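# Stack green block on blue octagon's peg, then release

## Task

Put the green block onto the peg that already holds the blue octagonal piece so that it sits on top of that blue piece, then withdraw the hands so that at the end no part of the robot is touching the board or any piece.

## Robot and tools

Robot: two arms, left_arm and right_arm, each ending in a five-finger hand. right_arm has a right hand and left_arm a mirrored left hand. Bases in the scene frame: left_arm at (-0.051, +0.262, 0) m, right_arm at (-0.045, -0.355, +0.001) m, both facing almost straight along +x. A post is fixed to the floor behind the arms. Loose pieces may occasionally be nudged by the scene itself.

Scene frame: origin at table-top height, halfway between the nominal bases. +x points out over the table, +z up, +y toward the left_arm side. Camera image left and right do not match arm names. All reported positions (metres) and quaternions (wxyz) use this frame. Printed hand positions can be off by a few centimetres.

Hand point: a point rigidly tied to the palm, 0.05 m in front of it. Its +z runs along the straight fingers, +y points out of the palm, +x runs across the palm. On the right hand +x points away from the thumb; on the left hand it points toward the thumb. Straight fingertips extend 0.06 to 0.07 m past the point, with their centre lines 0.06 m behind it along -y. A wrist bracket on the little-finger side can collide with things.

Row layout (28 numbers, each in [-1, 1], always all 28 even if one arm is idle): left dx, dy, dz, rx, ry, rz; left little, ring, middle, index, thumb_bend, thumb_turn, force_limit, speed; then the same 14 for the right arm. Pose numbers are offsets, not poses: they are measured along the scene axes from the arm's Hand target at the moment the action or move begins, and rotation is about the Hand target position. 1.0 equals 0.6 m of travel or 180 degrees; rx, ry, rz form a single rotation vector. Six zeros mean no new pose request for that arm. The hand numbers are absolute targets: -1 means a straight finger, +1 a curled one; for thumb_turn, -1 puts the thumb beside the palm and +1 opposite the fingers. force_limit maps -1 to about 0 N and +1 to 10 N (15 N for the two thumb motors). speed goes from nearly zero at -1 to full speed at +0.48 and above. For a soft grip use speed -0.94 or lower. There is no 'no change' value: to keep a hand as it is, resend the last eight numbers you gave it; if you have given none yet, send its hand_measured six values, then hand_force_limit and hand_speed. With the thumb turned in, the hand grasps objects about 0.035 to 0.065 m thick.

execute_actions(actions, cameras): actions is a list of actions; each action is a list of 1 to 15 rows, one per 1/30 s control step, and the last row is held until step 15. Every row in an action counts from the same start pose, so sending an offset again moves the arm further. An empty list returns state plus images. cameras: list of names, ["all"], or [].

move(target, speed, blend, blocking, cameras): target is one 28-number row or a list of up to 15 rows; every row's offsets count from the Hand targets at the start of the move. speed is the top path speed in m/s (0.002 to 4.3, default 0.25; rotation limited to twice that in rad/s), one value or one per target. blend is a corner-rounding radius in metres per target (0 means stop at it). The whole move is capped at 10 s. Paths are straight and do not avoid obstacles or the other arm; faster moves stray more and hit harder. blocking=false returns after about 0.5 s while the move continues. The result adds a 'move:' line with the ending (done, off_target, moving, held, fault) and limits (paced = pose clipped, held = steps withheld).

wait(seconds): 0 to 3600, sends nothing new. stop(): brakes a running move. zoom_image(camera, region): camera is cam_head_left, cam_head_right or cam_high; region [x0, y0, x1, y1] in pixels of the 672x504 image, at most 504 each way. show_instructions(): shows the reference pages. finished_scene(scene=1): ends the scene for good.

Reading results: Hand target is the last commanded pose after clipping; the next offsets start from it. Arms often come to rest 1 to 3 cm (sometimes 5 cm) short, usually low, without any contact; a further execute_actions call, even with zero offsets, requests the target again; if still short, send the gap as an offset. Orientation requests are clipped to 40 degrees from the current one each step. hand_measured, hand_stopped_by (moving, target, force, stalled, fault) and hand_load_n list six values in the row's motor order; a load near 0 while holding means the grip was lost. Joint torques, joint velocities and motor temperatures are also reported; a MOTOR HOT line warns before an over-temperature fault that drops the arm for 30 to 60 s.

Avoid: dropping pieces even slightly, releasing moving parts, anything leaving the table, fast collisions with the board, post or fixed items, pressing the two hands or arms together, overloading fingers, and holding loads or stretched poses long enough to overheat. To stop pressing against something, command back past the current hand position. End with both hands clear of every piece.

Each tool is called after "Emit:" by a JSON object that holds its "api" and its "payload", one argument or row to a line.

Reference images:

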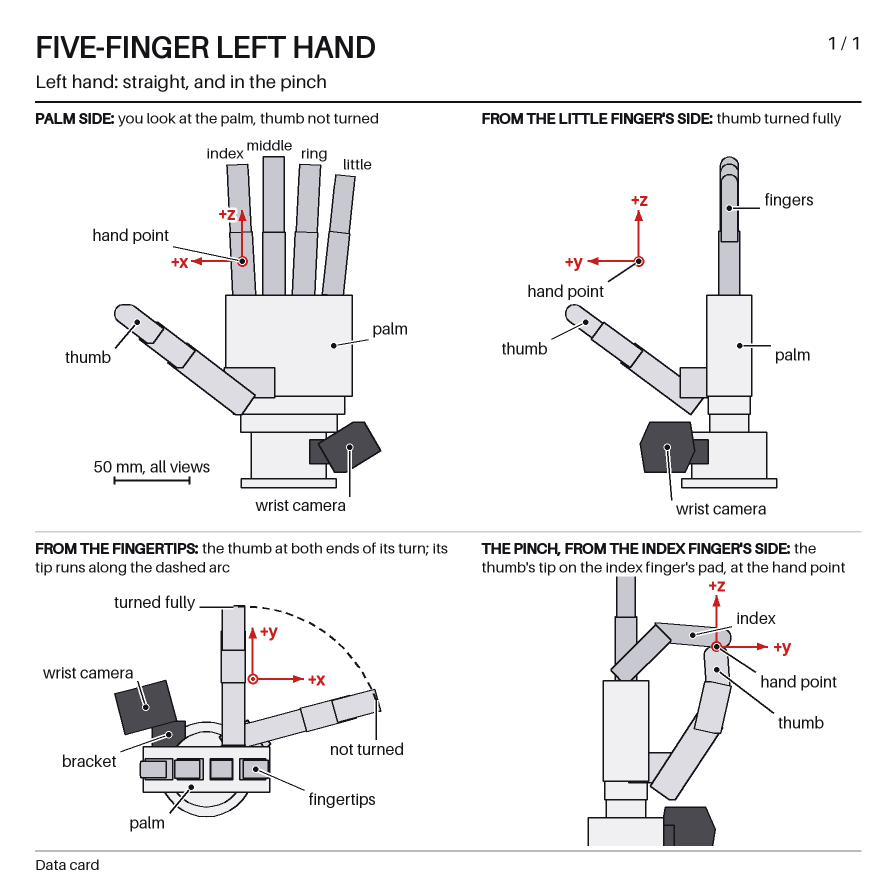

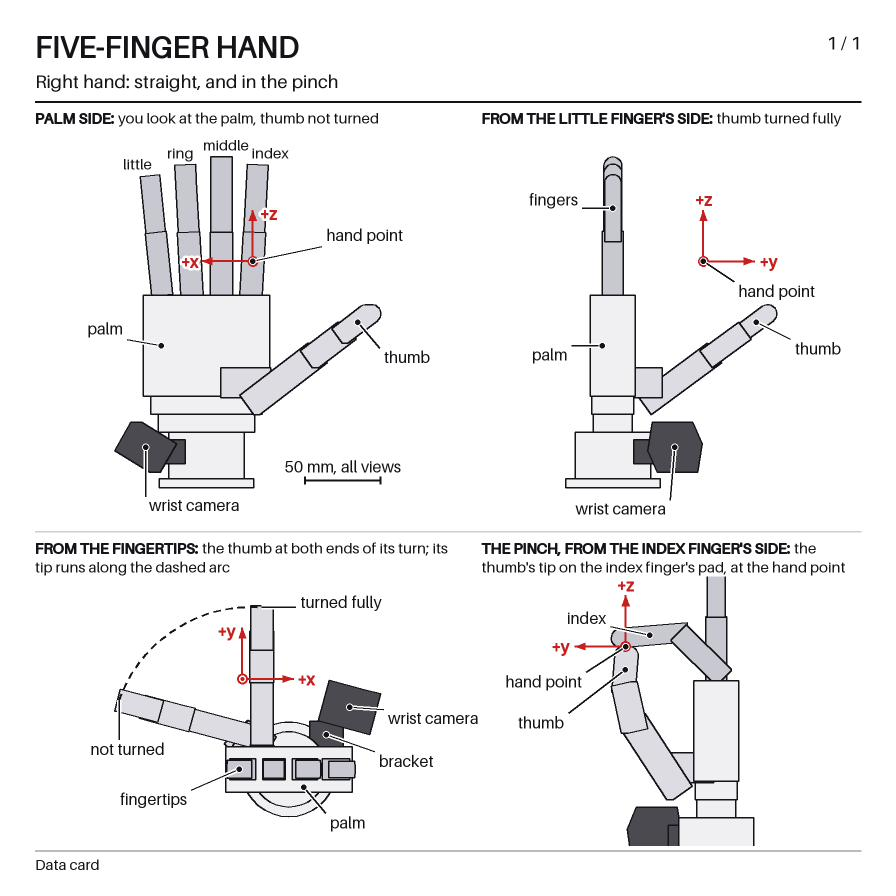

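## Session

Emit:
{"api": "execute_actions", "payload": {
  "actions": []
}}

Scene clock: 0.00 s.
left_arm: end_effector_position=(+0.0400, +0.0207, +0.2402) hand_measured=(-1.000, -1.000, -1.000, -1.000, -1.000, -1.000) hand_load_n=(+0.0, +0.0, +0.0, +0.0, +0.0, +0.0) hand_stopped_by=(target, target, target, target, target, target) hand_force_limit=0.00 hand_speed=-0.80 end_effector_quat_wxyz=(+0.006, +0.746, -0.664, +0.049) | right_arm: end_effector_position=(+0.3088, -0.1501, +0.2614) hand_measured=(-1.000, -1.000, -1.000, -1.000, -1.000, -1.000) hand_load_n=(+0.0, +0.0, +0.0, +0.0, +0.0, +0.0) hand_stopped_by=(target, target, target, target, target, target) hand_force_limit=0.00 hand_speed=-0.80 end_effector_quat_wxyz=(-0.203, +0.963, -0.087, +0.156)
Joint positions: left_arm=[-0.958 0.915 1.009 -1.567 -0.011 -1.066] | right_arm=[0.455 1.216 1.264 -1.122 -0.152 -0.839]
Joint velocities: within noise
Joint torques (N m): no reading
Motor temperatures (°C): left_arm=[22 30 25 23 26 26] | right_arm=[26 28 25 25 27 23]
Heat: left arm: hottest shoulder 30 °C; right arm: hottest shoulder 28 °C.
Hand target: left_arm +0.0429, +0.0167, +0.2485; +0.008, +0.745, -0.664, +0.059 | right_arm +0.3131, -0.1476, +0.2665; -0.206, +0.961, -0.086, +0.161

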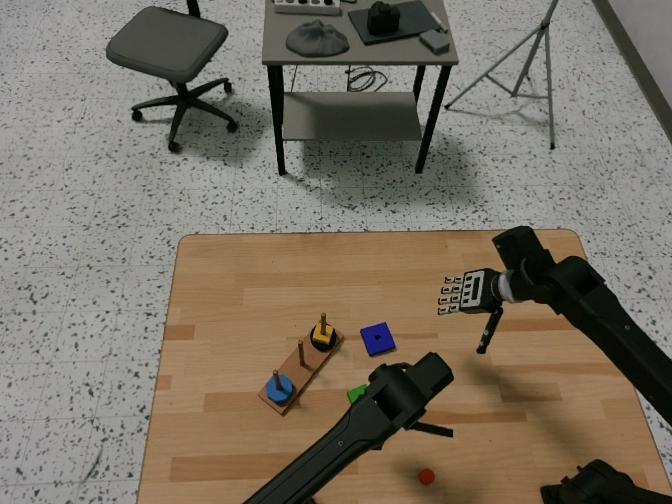

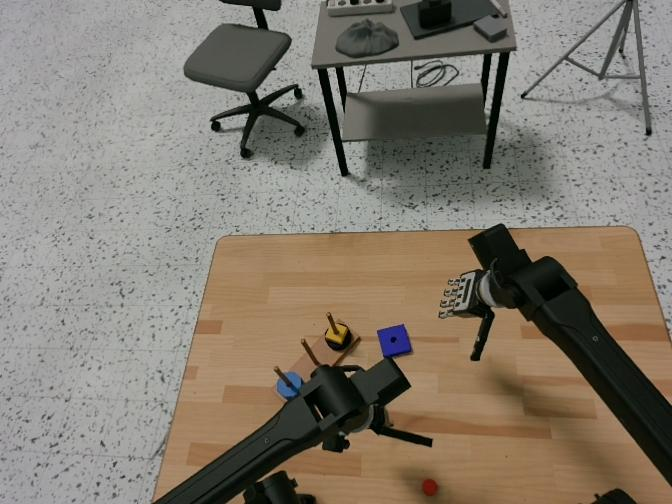

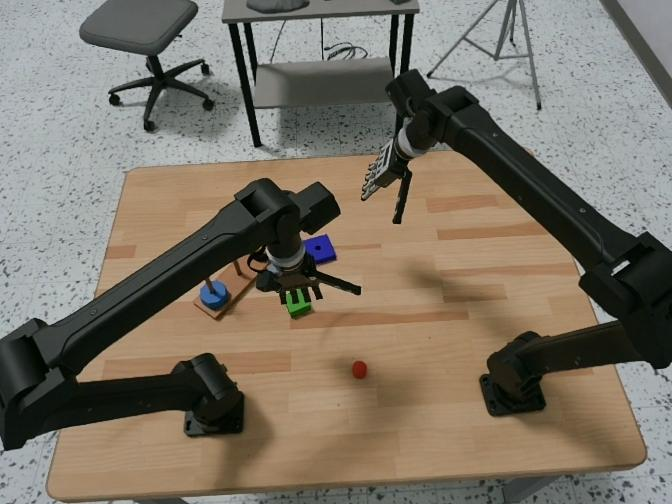

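Emit:
{"api": "zoom_image", "payload": {
  "camera": "cam_head_left",
  "region": [240, 280, 440, 430]
}}

Emit:
{"api": "zoom_image", "payload": {
  "camera": "cam_high",
  "region": [180, 210, 380, 360]
}}

Emit:
{"api": "zoom_image", "payload": {
  "camera": "cam_head_right",
  "region": [260, 290, 460, 440]
}}

Scaled by 2.520 from the camera's image (finer frame: 960x720).

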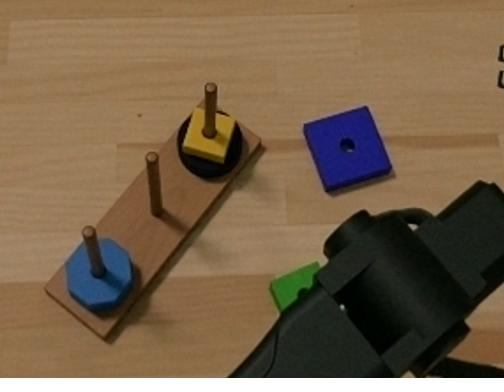

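Scaled by 2.520 from the camera's image (finer frame: 960x720).

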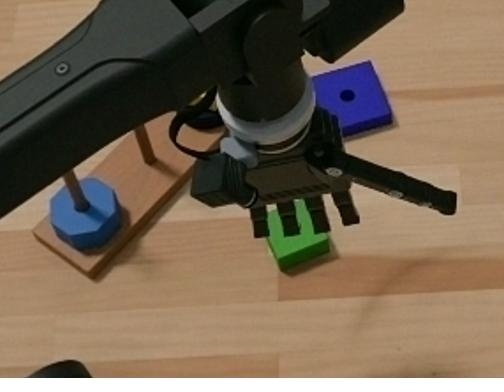

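Scaled by 2.520 from the camera's image (finer frame: 960x720).

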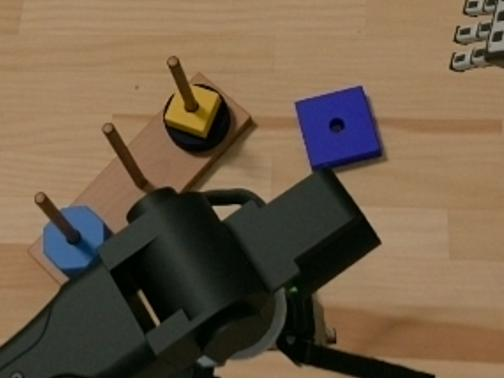

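Emit:
{"api": "move", "payload": {
  "target": [
    [0.262,0.139,0.186,0,0,0,-1,-1,-1,-1,-1,-1,0,-0.8,0,0,0,0,0,0,-1,-1,-1,-1,-1,-1,0,-0.8],
    [0.25,0.62,0.186,0,0,0,-1,-1,-1,-1,-1,-1,0,-0.8,0,0,0,0,0,0,-1,-1,-1,-1,-1,-1,0,-0.8],
    [0.0,0.9,0.1,0,0,0,-1,-1,-1,-1,-1,-1,0,-0.8,0,0,0,0,0,0,-1,-1,-1,-1,-1,-1,0,-0.8]
  ],
  "blend": [0.06,0.06,0],
  "speed": 0.25,
  "cameras": ["all"]
}}

Scene clock: 224.43 s.
left_arm: end_effector_position=(+0.0427, +0.5498, +0.2929) hand_measured=(-1.000, -1.000, -1.000, -1.000, -1.000, -1.000) hand_load_n=(+0.0, +0.0, +0.0, +0.0, +0.0, +0.0) hand_stopped_by=(target, target, target, target, target, target) hand_force_limit=0.00 hand_speed=-0.80 end_effector_quat_wxyz=(-0.020, +0.751, -0.659, +0.044) | right_arm: end_effector_position=(+0.3088, -0.1501, +0.2614) hand_measured=(-1.000, -1.000, -1.000, -1.000, -1.000, -1.000) hand_load_n=(+0.0, +0.0, +0.0, +0.0, +0.0, +0.0) hand_stopped_by=(target, target, target, target, target, target) hand_force_limit=0.00 hand_speed=-0.80 end_effector_quat_wxyz=(-0.203, +0.963, -0.087, +0.156)
Joint positions: left_arm=[1.188 1.278 1.413 -1.697 0.096 1.065] | right_arm=[0.455 1.216 1.264 -1.122 -0.152 -0.839]
Joint torques (N m): left_arm=[2.14 -8.7 11.34 0.21 -0.05 0.07] | right_arm=[0.91 -9.35 9.98 1.33 -0.04 0]
Motor temperatures (°C): left_arm=[22 30 32 23 26 26] | right_arm=[26 29 35 24 26 23]
Heat: left arm: hottest elbow 32 °C; right arm: hottest elbow 35 °C.
Hand target: left_arm +0.0429, +0.5567, +0.3086; +0.008, +0.745, -0.664, +0.059 | right_arm +0.3131, -0.1476, +0.2665; -0.206, +0.961, -0.086, +0.161
Off the commanded pose: left_arm 0.017 m, 4 deg | right_arm 0.007 m, 1 deg.
joint sent to its limit (left arm) — joint 4 (wrist pitch), lower limit. The joint targets are off in orientation, not in position.
move: off_target (left_arm)

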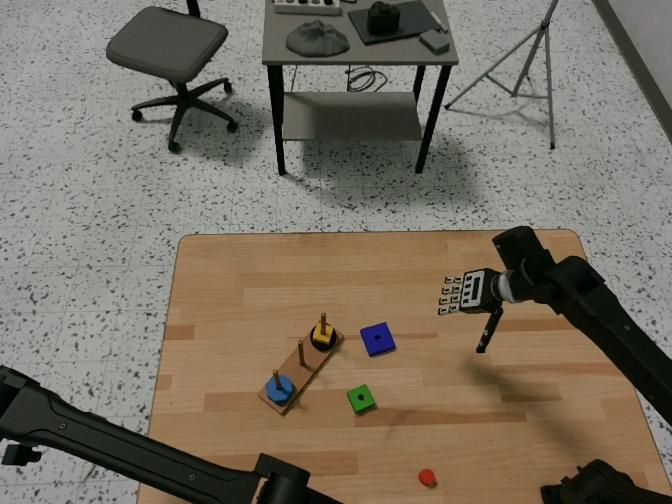

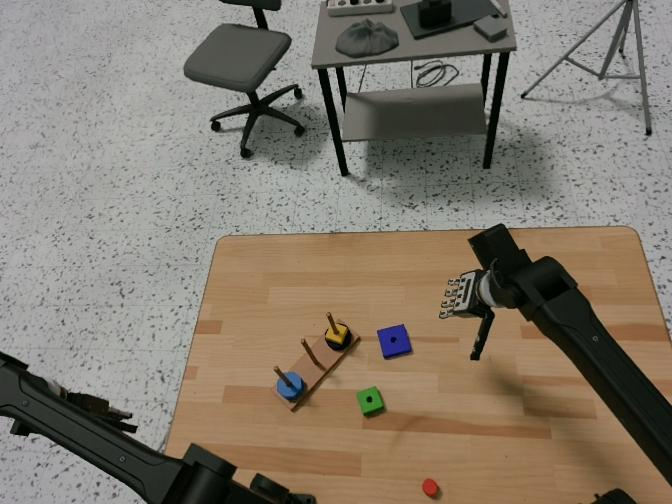

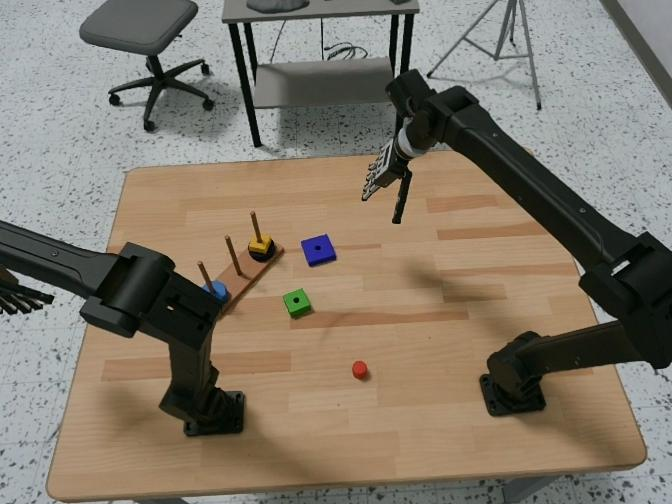

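Emit:
{"api": "zoom_image", "payload": {
  "camera": "cam_head_left",
  "region": [330, 370, 400, 420]
}}

Emit:
{"api": "zoom_image", "payload": {
  "camera": "cam_head_right",
  "region": [340, 375, 410, 425]
}}

Emit:
{"api": "zoom_image", "payload": {
  "camera": "cam_high",
  "region": [260, 275, 330, 325]
}}

Emit:
{"api": "zoom_image", "payload": {
  "camera": "cam_head_left",
  "region": [250, 300, 370, 420]
}}

Emit:
{"api": "zoom_image", "payload": {
  "camera": "cam_head_right",
  "region": [260, 300, 380, 420]
}}

Emit:
{"api": "zoom_image", "payload": {
  "camera": "cam_high",
  "region": [180, 200, 300, 320]
}}

Scaled by 7.200 from the camera's image (finer frame: 960x720).

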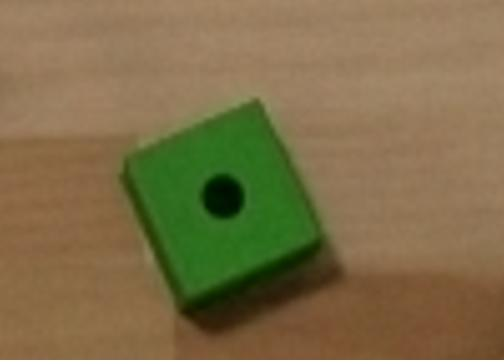

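Scaled by 7.200 from the camera's image (finer frame: 960x720).

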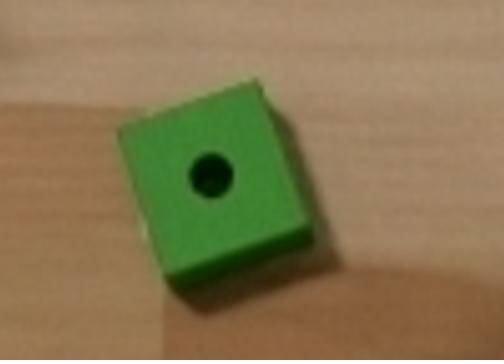

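Scaled by 7.200 from the camera's image (finer frame: 960x720).

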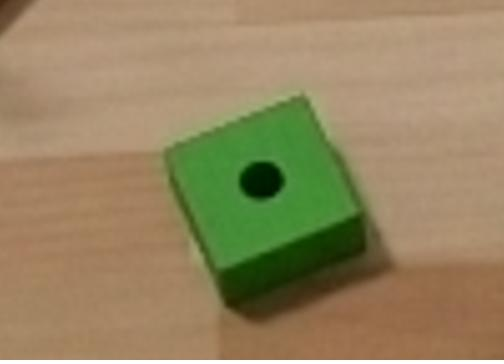

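Scaled by 4.200 from the camera's image (finer frame: 960x720).

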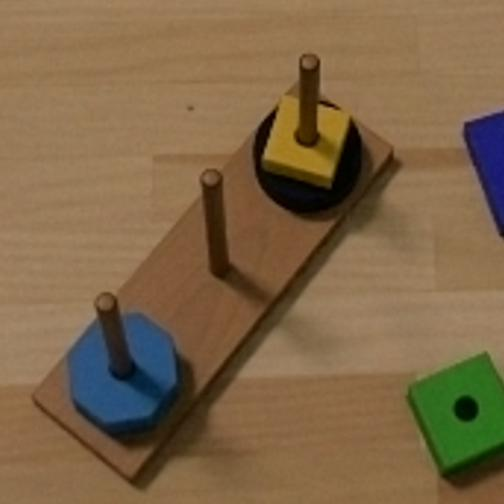

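Scaled by 4.200 from the camera's image (finer frame: 960x720).

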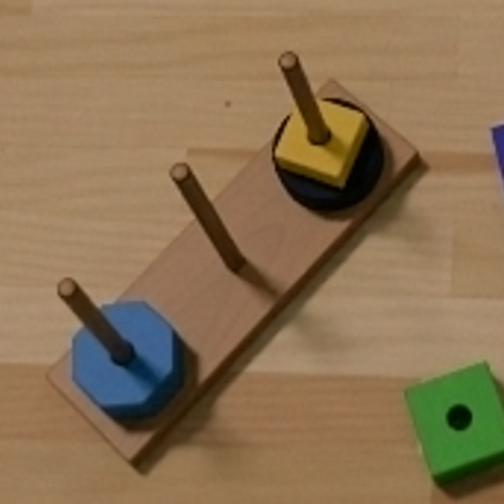

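Scaled by 4.200 from the camera's image (finer frame: 960x720).

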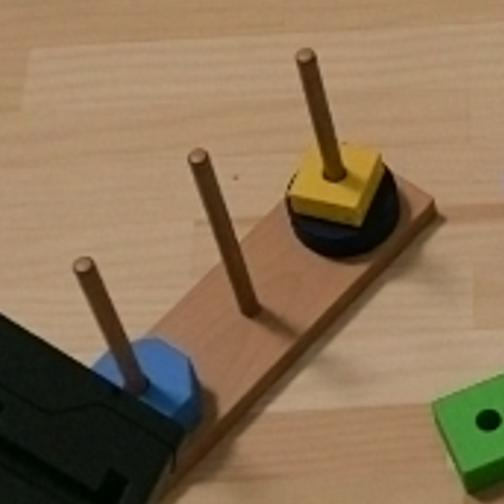

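Emit:
{"api": "move", "payload": {
  "target": [0,0,0,0,0,0,-1,-1,-1,-1,-1,-1,0,-0.8,-0.218,0.406,-0.1775,0.1366,-0.2385,0.2814,-1,-1,-1,-0.3,-1,0.75,-0.4,-0.3],
  "speed": 0.15,
  "cameras": ["all"]
}}

Scene clock: 337.30 s.
left_arm: end_effector_position=(+0.0427, +0.5498, +0.2929) hand_measured=(-1.000, -1.000, -1.000, -1.000, -1.000, -1.000) hand_load_n=(+0.0, +0.0, +0.0, +0.0, -0.5, +0.0) hand_stopped_by=(target, target, target, target, target, target) hand_force_limit=0.00 hand_speed=-0.80 end_effector_quat_wxyz=(-0.020, +0.750, -0.659, +0.044) | right_arm: end_effector_position=(+0.1844, +0.0933, +0.1641) hand_measured=(-1.000, -1.000, -1.000, -0.300, -1.000, +0.750) hand_load_n=(+0.0, +0.0, +0.0, +0.0, +0.0, +0.5) hand_stopped_by=(target, target, target, target, target, target) hand_force_limit=-0.40 hand_speed=-0.30 end_effector_quat_wxyz=(-0.458, +0.726, +0.360, +0.366)
Joint positions: left_arm=[1.188 1.278 1.413 -1.697 0.096 1.065] | right_arm=[1.032 1.179 0.604 0.247 -0.254 -1.22]
Joint torques (N m): left_arm=[2.84 -8.06 11.34 0.18 -0.05 0.11] | right_arm=[1.61 -7.59 7.82 2.7 -0.14 -0.19]
Heat: left arm: hottest elbow 34 °C; right arm: hottest elbow 35 °C.
Hand target: left_arm +0.0430, +0.5567, +0.3086; +0.008, +0.745, -0.664, +0.059 | right_arm +0.1822, +0.0960, +0.1600; -0.458, +0.721, +0.368, +0.366
Off the commanded pose: left_arm 0.017 m, 4 deg | right_arm 0.005 m, 1 deg.
joint sent to its limit (left arm) — joint 4 (wrist pitch), lower limit. The joint targets are off in orientation, not in position.
move: done

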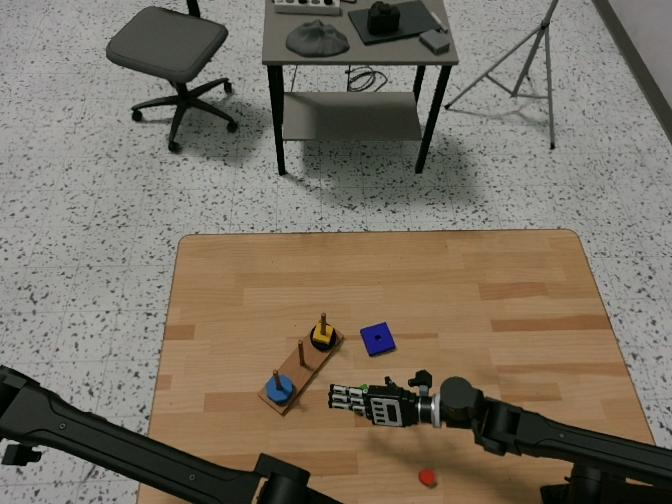

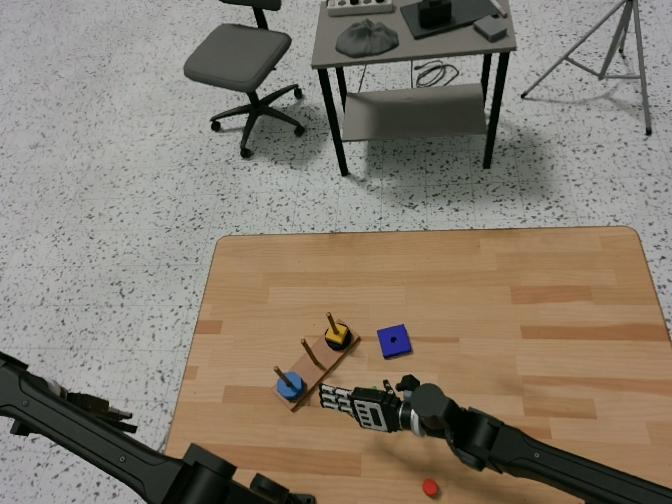

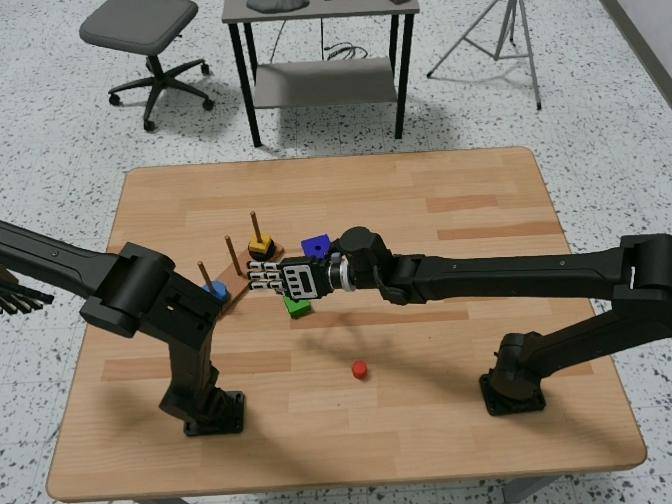

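Emit:
{"api": "zoom_image", "payload": {
  "camera": "cam_head_left",
  "region": [310, 350, 450, 440]
}}

Emit:
{"api": "zoom_image", "payload": {
  "camera": "cam_head_right",
  "region": [310, 350, 450, 440]
}}

Emit:
{"api": "zoom_image", "payload": {
  "camera": "cam_high",
  "region": [230, 230, 370, 330]
}}

Scaled by 3.600 from the camera's image (finer frame: 960x720).

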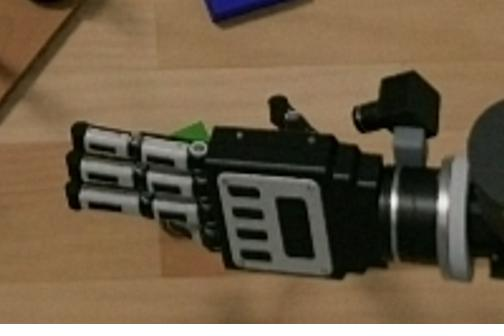

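Scaled by 3.600 from the camera's image (finer frame: 960x720).

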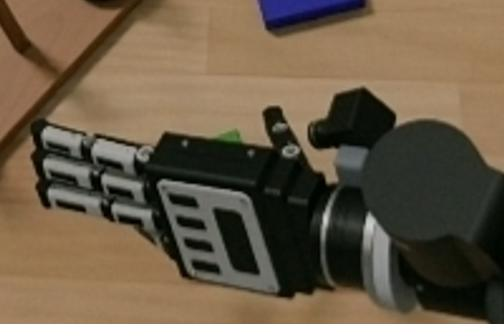

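Scaled by 3.600 from the camera's image (finer frame: 960x720).

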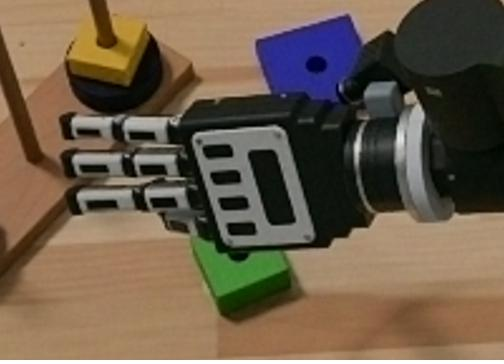

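Emit:
{"api": "move", "payload": {
  "target": [0,0,0,0,0,0,-1,-1,-1,-1,-1,-1,0,-0.8,0.0213,0.0133,-0.1167,0.039,-0.0921,0,-1,-1,-1,-0.3,-1,0.75,-0.4,-0.3],
  "speed": 0.12,
  "cameras": ["all"]
}}

Emit:
{"api": "zoom_image", "payload": {
  "camera": "cam_head_left",
  "region": [310, 350, 450, 440]
}}

Emit:
{"api": "zoom_image", "payload": {
  "camera": "cam_head_right",
  "region": [310, 350, 450, 440]
}}

Emit:
{"api": "zoom_image", "payload": {
  "camera": "cam_high",
  "region": [230, 230, 370, 330]
}}

Scene clock: 436.97 s.
left_arm: end_effector_position=(+0.0427, +0.5498, +0.2929) hand_measured=(-1.000, -1.000, -1.000, -1.000, -1.000, -1.000) hand_load_n=(+0.0, +0.0, +0.0, +0.0, +0.0, +0.0) hand_stopped_by=(target, target, target, target, target, target) hand_force_limit=0.00 hand_speed=-0.80 end_effector_quat_wxyz=(-0.020, +0.750, -0.659, +0.044) | right_arm: end_effector_position=(+0.1981, +0.1031, +0.0925) hand_measured=(-1.000, -1.000, -1.000, -0.300, -1.000, +0.750) hand_load_n=(+0.0, -0.5, +0.0, +0.0, +0.0, +0.0) hand_stopped_by=(target, target, target, target, target, target) hand_force_limit=-0.40 hand_speed=-0.30 end_effector_quat_wxyz=(-0.445, +0.636, +0.402, +0.486)
Joint positions: left_arm=[1.188 1.278 1.413 -1.697 0.096 1.065] | right_arm=[1.061 1.551 0.438 0.979 -0.184 -1.417]
Joint torques (N m): left_arm=[3.02 -8.35 11.4 0.17 -0.03 0.12] | right_arm=[1.44 -9.23 4.88 2.78 0.17 -0.16]
Heat: left arm: hottest elbow 35 °C; right arm: hottest elbow 31 °C.
Hand target: left_arm +0.0430, +0.5567, +0.3086; +0.008, +0.745, -0.664, +0.059 | right_arm +0.1950, +0.1040, +0.0899; -0.444, +0.632, +0.407, +0.488
Off the commanded pose: left_arm 0.017 m, 4 deg | right_arm 0.004 m, 1 deg.
joint sent to its limit (left arm) — joint 4 (wrist pitch), lower limit. The joint targets are off in orientation, not in position.
move: done

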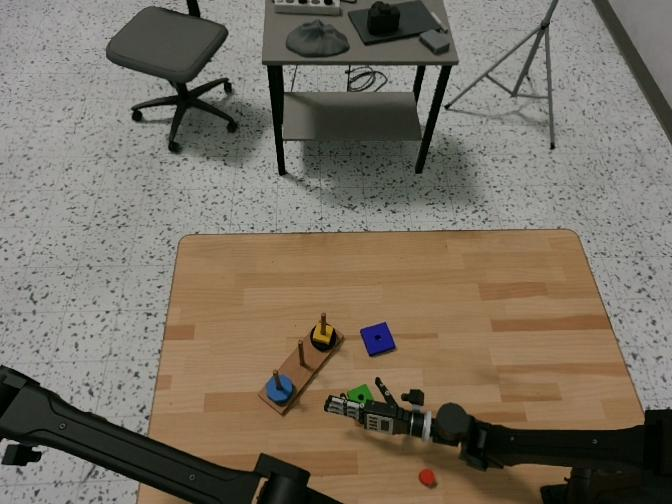

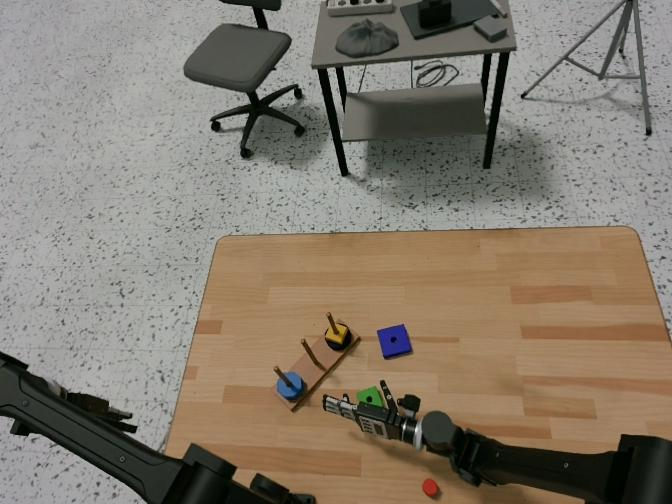

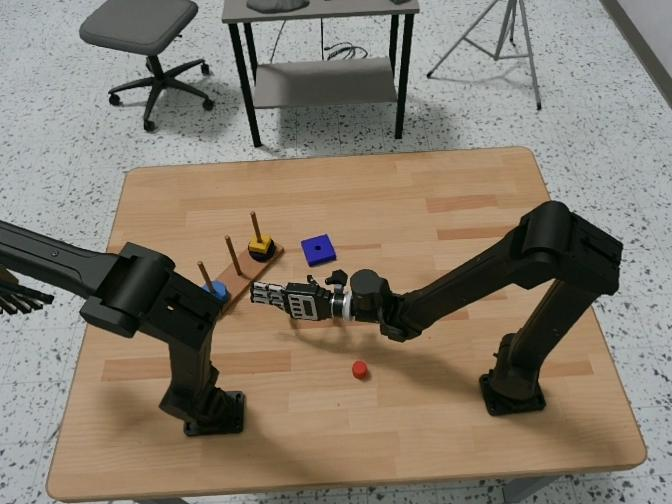

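Scaled by 3.600 from the camera's image (finer frame: 960x720).

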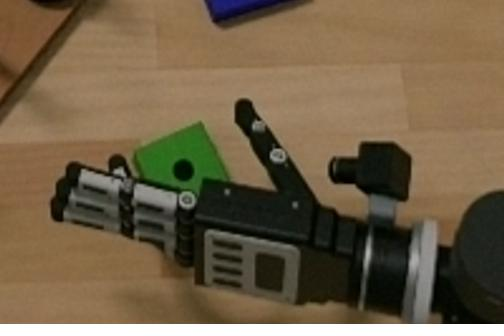

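Scaled by 3.600 from the camera's image (finer frame: 960x720).

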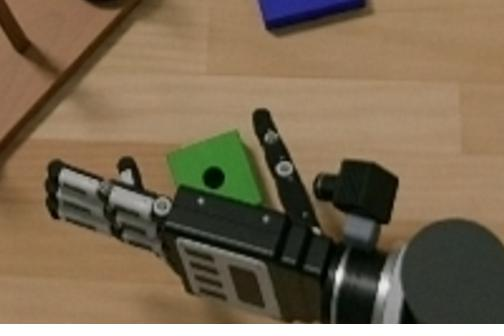

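Scaled by 3.600 from the camera's image (finer frame: 960x720).

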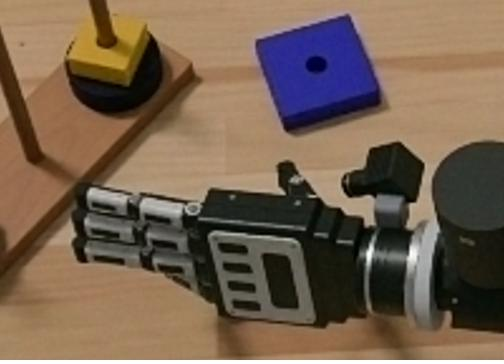

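Emit:
{"api": "move", "payload": {
  "target": [0,0,0,0,0,0,-1,-1,-1,-1,-1,-1,0,-0.8,-0.0133,0.0067,-0.0917,0,0,0,-1,-1,-1,-0.3,-1,0.75,-0.4,-0.3],
  "speed": 0.1,
  "cameras": ["all"]
}}

Emit:
{"api": "zoom_image", "payload": {
  "camera": "cam_head_left",
  "region": [310, 360, 410, 430]
}}

Emit:
{"api": "zoom_image", "payload": {
  "camera": "cam_head_right",
  "region": [320, 360, 420, 430]
}}

Emit:
{"api": "zoom_image", "payload": {
  "camera": "cam_high",
  "region": [240, 250, 340, 330]
}}

Scene clock: 488.53 s.
left_arm: end_effector_position=(+0.0427, +0.5498, +0.2929) hand_measured=(-1.000, -1.000, -1.000, -1.000, -1.000, -1.000) hand_load_n=(+0.0, +0.0, +0.0, +0.0, +0.0, +0.0) hand_stopped_by=(target, target, target, target, target, target) hand_force_limit=0.00 hand_speed=-0.80 end_effector_quat_wxyz=(-0.020, +0.750, -0.659, +0.044) | right_arm: end_effector_position=(+0.1895, +0.1063, +0.0354) hand_measured=(-1.000, -1.000, -1.000, -0.300, -1.000, +0.750) hand_load_n=(+0.0, +0.0, +0.0, +0.0, +0.0, +0.0) hand_stopped_by=(target, target, target, target, target, target) hand_force_limit=-0.40 hand_speed=-0.30 end_effector_quat_wxyz=(-0.443, +0.637, +0.404, +0.485)
Joint positions: left_arm=[1.188 1.278 1.413 -1.697 0.096 1.065] | right_arm=[1.089 1.79 0.43 1.221 -0.157 -1.417]
Joint torques (N m): left_arm=[3.02 -8.12 11.26 0.18 -0.05 0.11] | right_arm=[1.38 -10.7 3.41 2.73 0.16 -0.12]
Motor temperatures (°C): left_arm=[22 30 35 23 26 26] | right_arm=[26 29 30 25 26 23]
Heat: left arm: hottest elbow 35 °C; right arm: hottest elbow 30 °C.
Hand target: left_arm +0.0430, +0.5567, +0.3086; +0.008, +0.745, -0.664, +0.059 | right_arm +0.1870, +0.1079, +0.0348; -0.443, +0.632, +0.407, +0.488
Off the commanded pose: left_arm 0.017 m, 4 deg | right_arm 0.003 m, 1 deg.
joint sent to its limit (left arm) — joint 4 (wrist pitch), lower limit. The joint targets are off in orientation, not in position.
move: done

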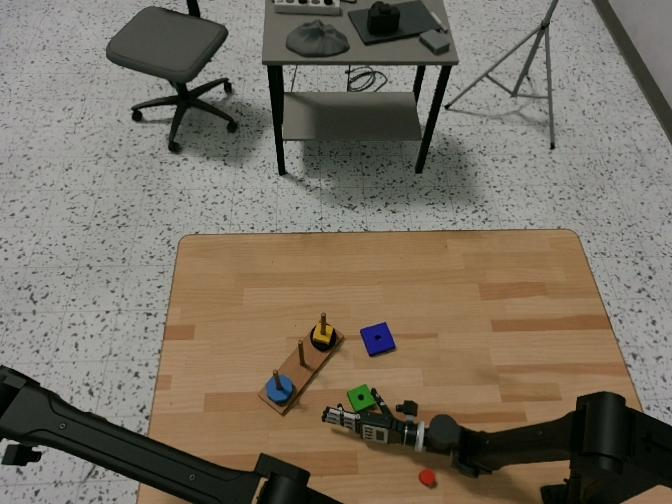

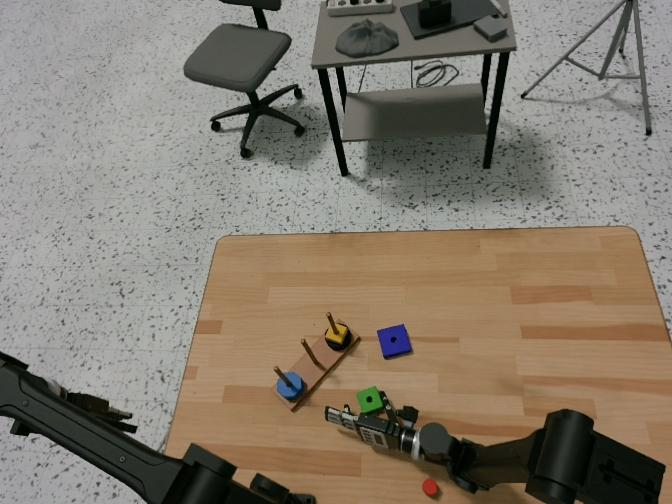

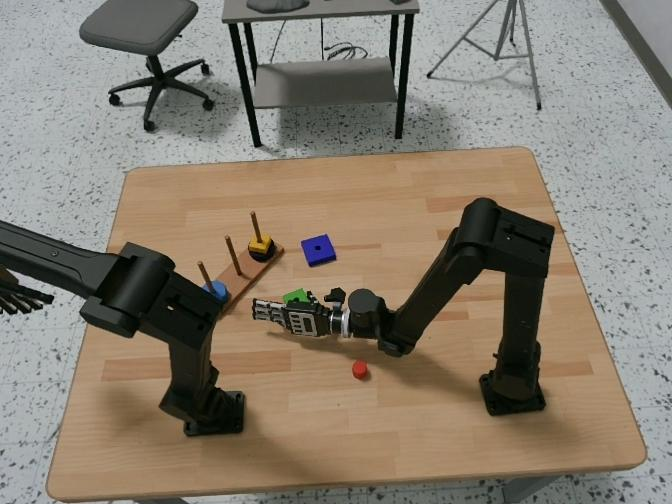

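Scaled by 5.040 from the camera's image (finer frame: 960x720).

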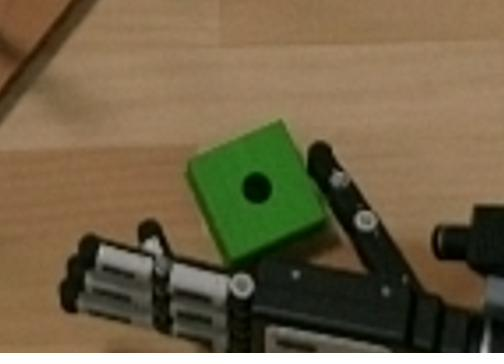

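Scaled by 5.040 from the camera's image (finer frame: 960x720).

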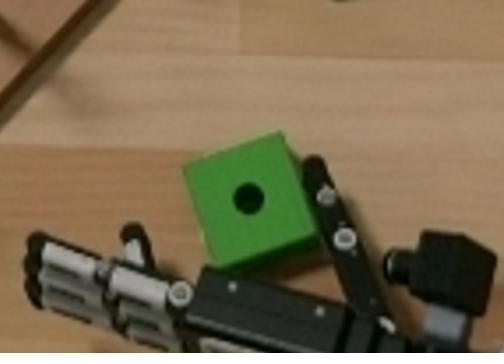

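Scaled by 5.040 from the camera's image (finer frame: 960x720).

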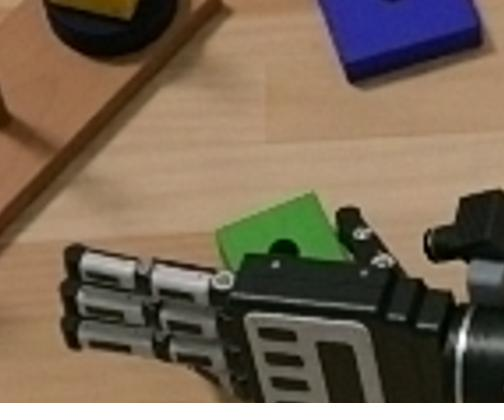

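Emit:
{"api": "move", "payload": {
  "target": [0,0,0,0,0,0,-1,-1,-1,-1,-1,-1,0,-0.8,-0.0062,-0.0008,-0.0333,0,0,0,-1,-1,-1,-0.3,-1,0.75,-0.4,-0.3],
  "speed": 0.04,
  "cameras": ["all"]
}}

Emit:
{"api": "zoom_image", "payload": {
  "camera": "cam_head_left",
  "region": [310, 360, 410, 430]
}}

Emit:
{"api": "zoom_image", "payload": {
  "camera": "cam_head_right",
  "region": [320, 360, 420, 430]
}}

Emit:
{"api": "zoom_image", "payload": {
  "camera": "cam_high",
  "region": [240, 250, 340, 330]
}}

Scene clock: 507.97 s.
left_arm: end_effector_position=(+0.0427, +0.5498, +0.2929) hand_measured=(-1.000, -1.000, -1.000, -1.000, -1.000, -1.000) hand_load_n=(+0.0, +0.0, +0.0, +0.0, +0.0, +0.0) hand_stopped_by=(target, target, target, target, target, target) hand_force_limit=0.00 hand_speed=-0.80 end_effector_quat_wxyz=(-0.020, +0.750, -0.659, +0.044) | right_arm: end_effector_position=(+0.1862, +0.1055, +0.0175) hand_measured=(-1.000, -1.000, -1.000, -0.300, -1.000, +0.750) hand_load_n=(-0.5, +0.0, +0.0, +0.0, +0.0, +0.0) hand_stopped_by=(target, target, target, target, target, target) hand_force_limit=-0.40 hand_speed=-0.30 end_effector_quat_wxyz=(-0.444, +0.635, +0.404, +0.486)
Joint positions: left_arm=[1.188 1.278 1.413 -1.697 0.096 1.065] | right_arm=[1.098 1.872 0.43 1.307 -0.147 -1.417]
Joint torques (N m): left_arm=[2.43 -8 11.18 0.17 -0.05 0.11] | right_arm=[1.44 -10.64 2.95 2.76 0.18 -0.14]
Heat: left arm: hottest elbow 35 °C; right arm: hottest shoulder 30 °C.
Hand target: left_arm +0.0430, +0.5567, +0.3086; +0.008, +0.745, -0.664, +0.059 | right_arm +0.1833, +0.1075, +0.0150; -0.444, +0.632, +0.407, +0.488
Off the commanded pose: left_arm 0.017 m, 4 deg | right_arm 0.004 m, 1 deg.
joint sent to its limit (left arm) — joint 4 (wrist pitch), lower limit. The joint targets are off in orientation, not in position.
move: done

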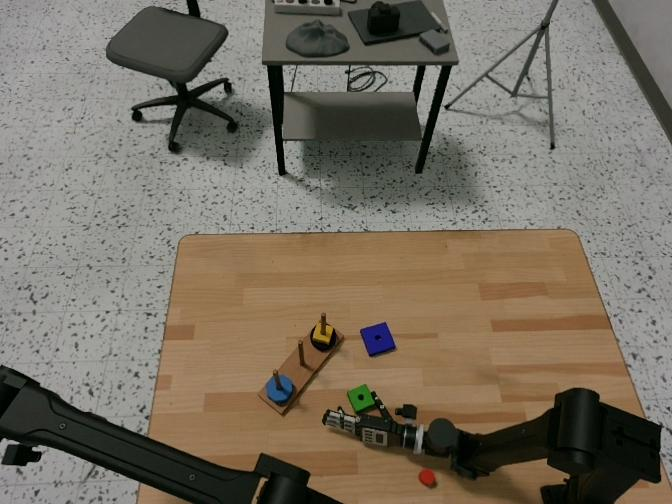

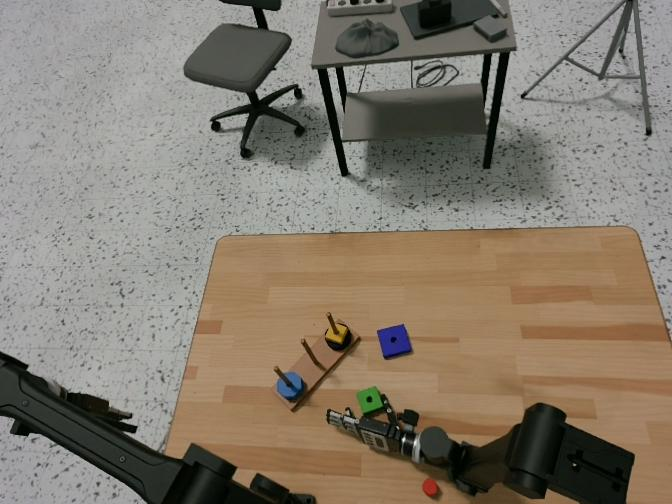

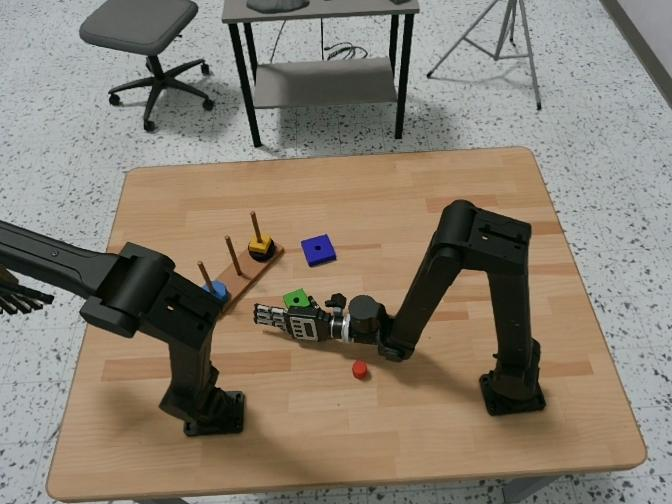

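Scaled by 5.040 from the camera's image (finer frame: 960x720).

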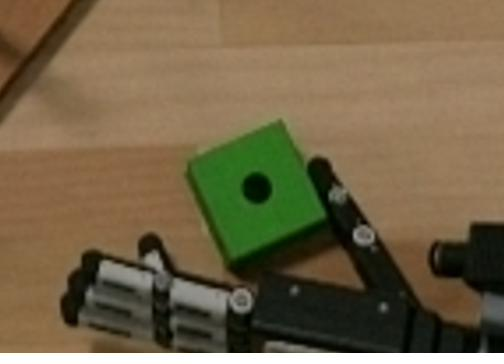

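Scaled by 5.040 from the camera's image (finer frame: 960x720).

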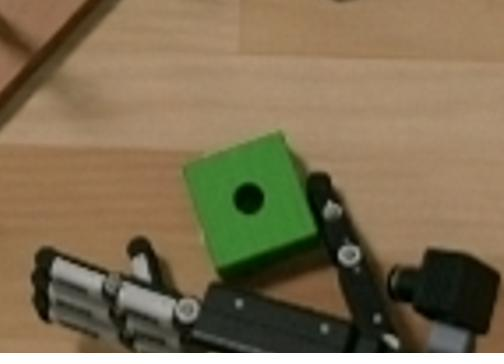

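Scaled by 5.040 from the camera's image (finer frame: 960x720).

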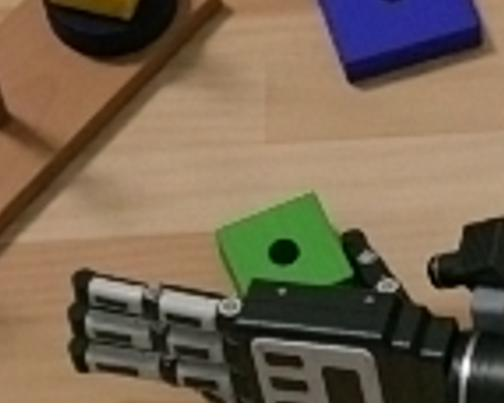

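Emit:
{"api": "move", "payload": {
  "target": [0,0,0,0,0,0,-1,-1,-1,-1,-1,-1,0,-0.8,-0.0053,-0.0007,-0.003,0,0,0,-1,-1,-1,0.5,-1,0.75,-0.4,-0.92],
  "speed": 0.04,
  "cameras": ["all"]
}}

Emit:
{"api": "zoom_image", "payload": {
  "camera": "cam_head_left",
  "region": [310, 360, 410, 430]
}}

Emit:
{"api": "zoom_image", "payload": {
  "camera": "cam_head_right",
  "region": [320, 360, 420, 430]
}}

Scene clock: 523.73 s.
left_arm: end_effector_position=(+0.0427, +0.5498, +0.2929) hand_measured=(-1.000, -1.000, -1.000, -1.000, -1.000, -1.000) hand_load_n=(+0.0, +0.0, +0.0, +0.0, +0.0, +0.0) hand_stopped_by=(target, target, target, target, target, target) hand_force_limit=0.00 hand_speed=-0.80 end_effector_quat_wxyz=(-0.020, +0.750, -0.659, +0.044) | right_arm: end_effector_position=(+0.1838, +0.1069, +0.0184) hand_measured=(-1.000, -1.000, -1.000, +0.102, -1.000, +0.750) hand_load_n=(+0.0, +0.0, +0.0, +4.5, +0.5, +0.0) hand_stopped_by=(target, target, target, force, target, target) hand_force_limit=-0.40 hand_speed=-0.92 end_effector_quat_wxyz=(-0.445, +0.633, +0.403, +0.489)
Joint positions: left_arm=[1.188 1.278 1.413 -1.697 0.096 1.065] | right_arm=[1.107 1.877 0.43 1.318 -0.138 -1.417]
Joint torques (N m): left_arm=[2.67 -8.06 11.37 0.17 -0.05 0.09] | right_arm=[1.49 -10.34 2.63 2.73 0.18 -0.11]
Heat: left arm: hottest elbow 35 °C; right arm: hottest shoulder 30 °C.
Hand target: left_arm +0.0430, +0.5567, +0.3086; +0.008, +0.745, -0.664, +0.059 | right_arm +0.1802, +0.1070, +0.0132; -0.443, +0.632, +0.407, +0.488
Off the commanded pose: left_arm 0.017 m, 4 deg | right_arm 0.006 m, 1 deg.
joint sent to its limit (left arm) — joint 4 (wrist pitch), lower limit. The joint targets are off in orientation, not in position.
move: done

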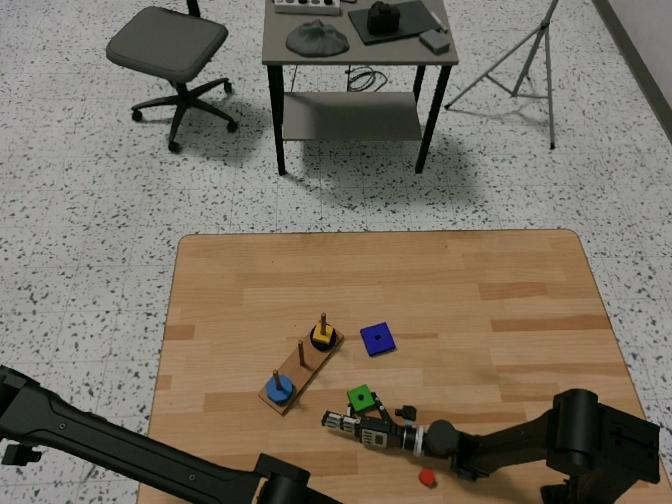

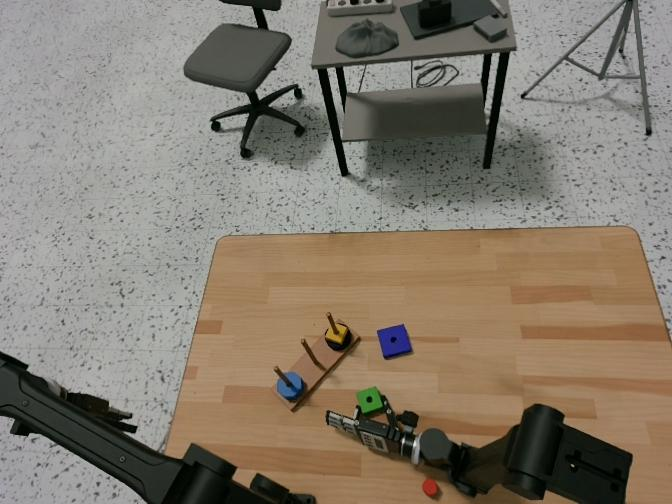

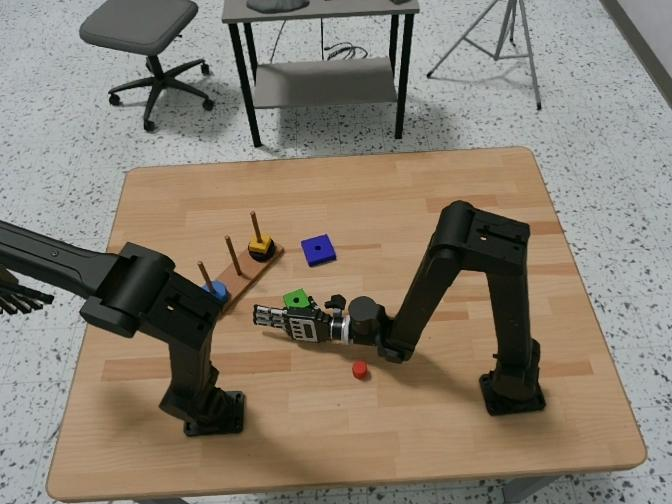

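Scaled by 5.040 from the camera's image (finer frame: 960x720).

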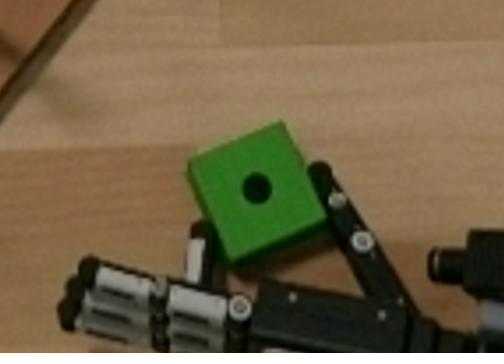

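Scaled by 5.040 from the camera's image (finer frame: 960x720).

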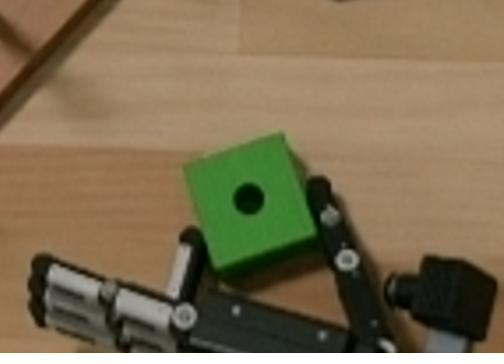

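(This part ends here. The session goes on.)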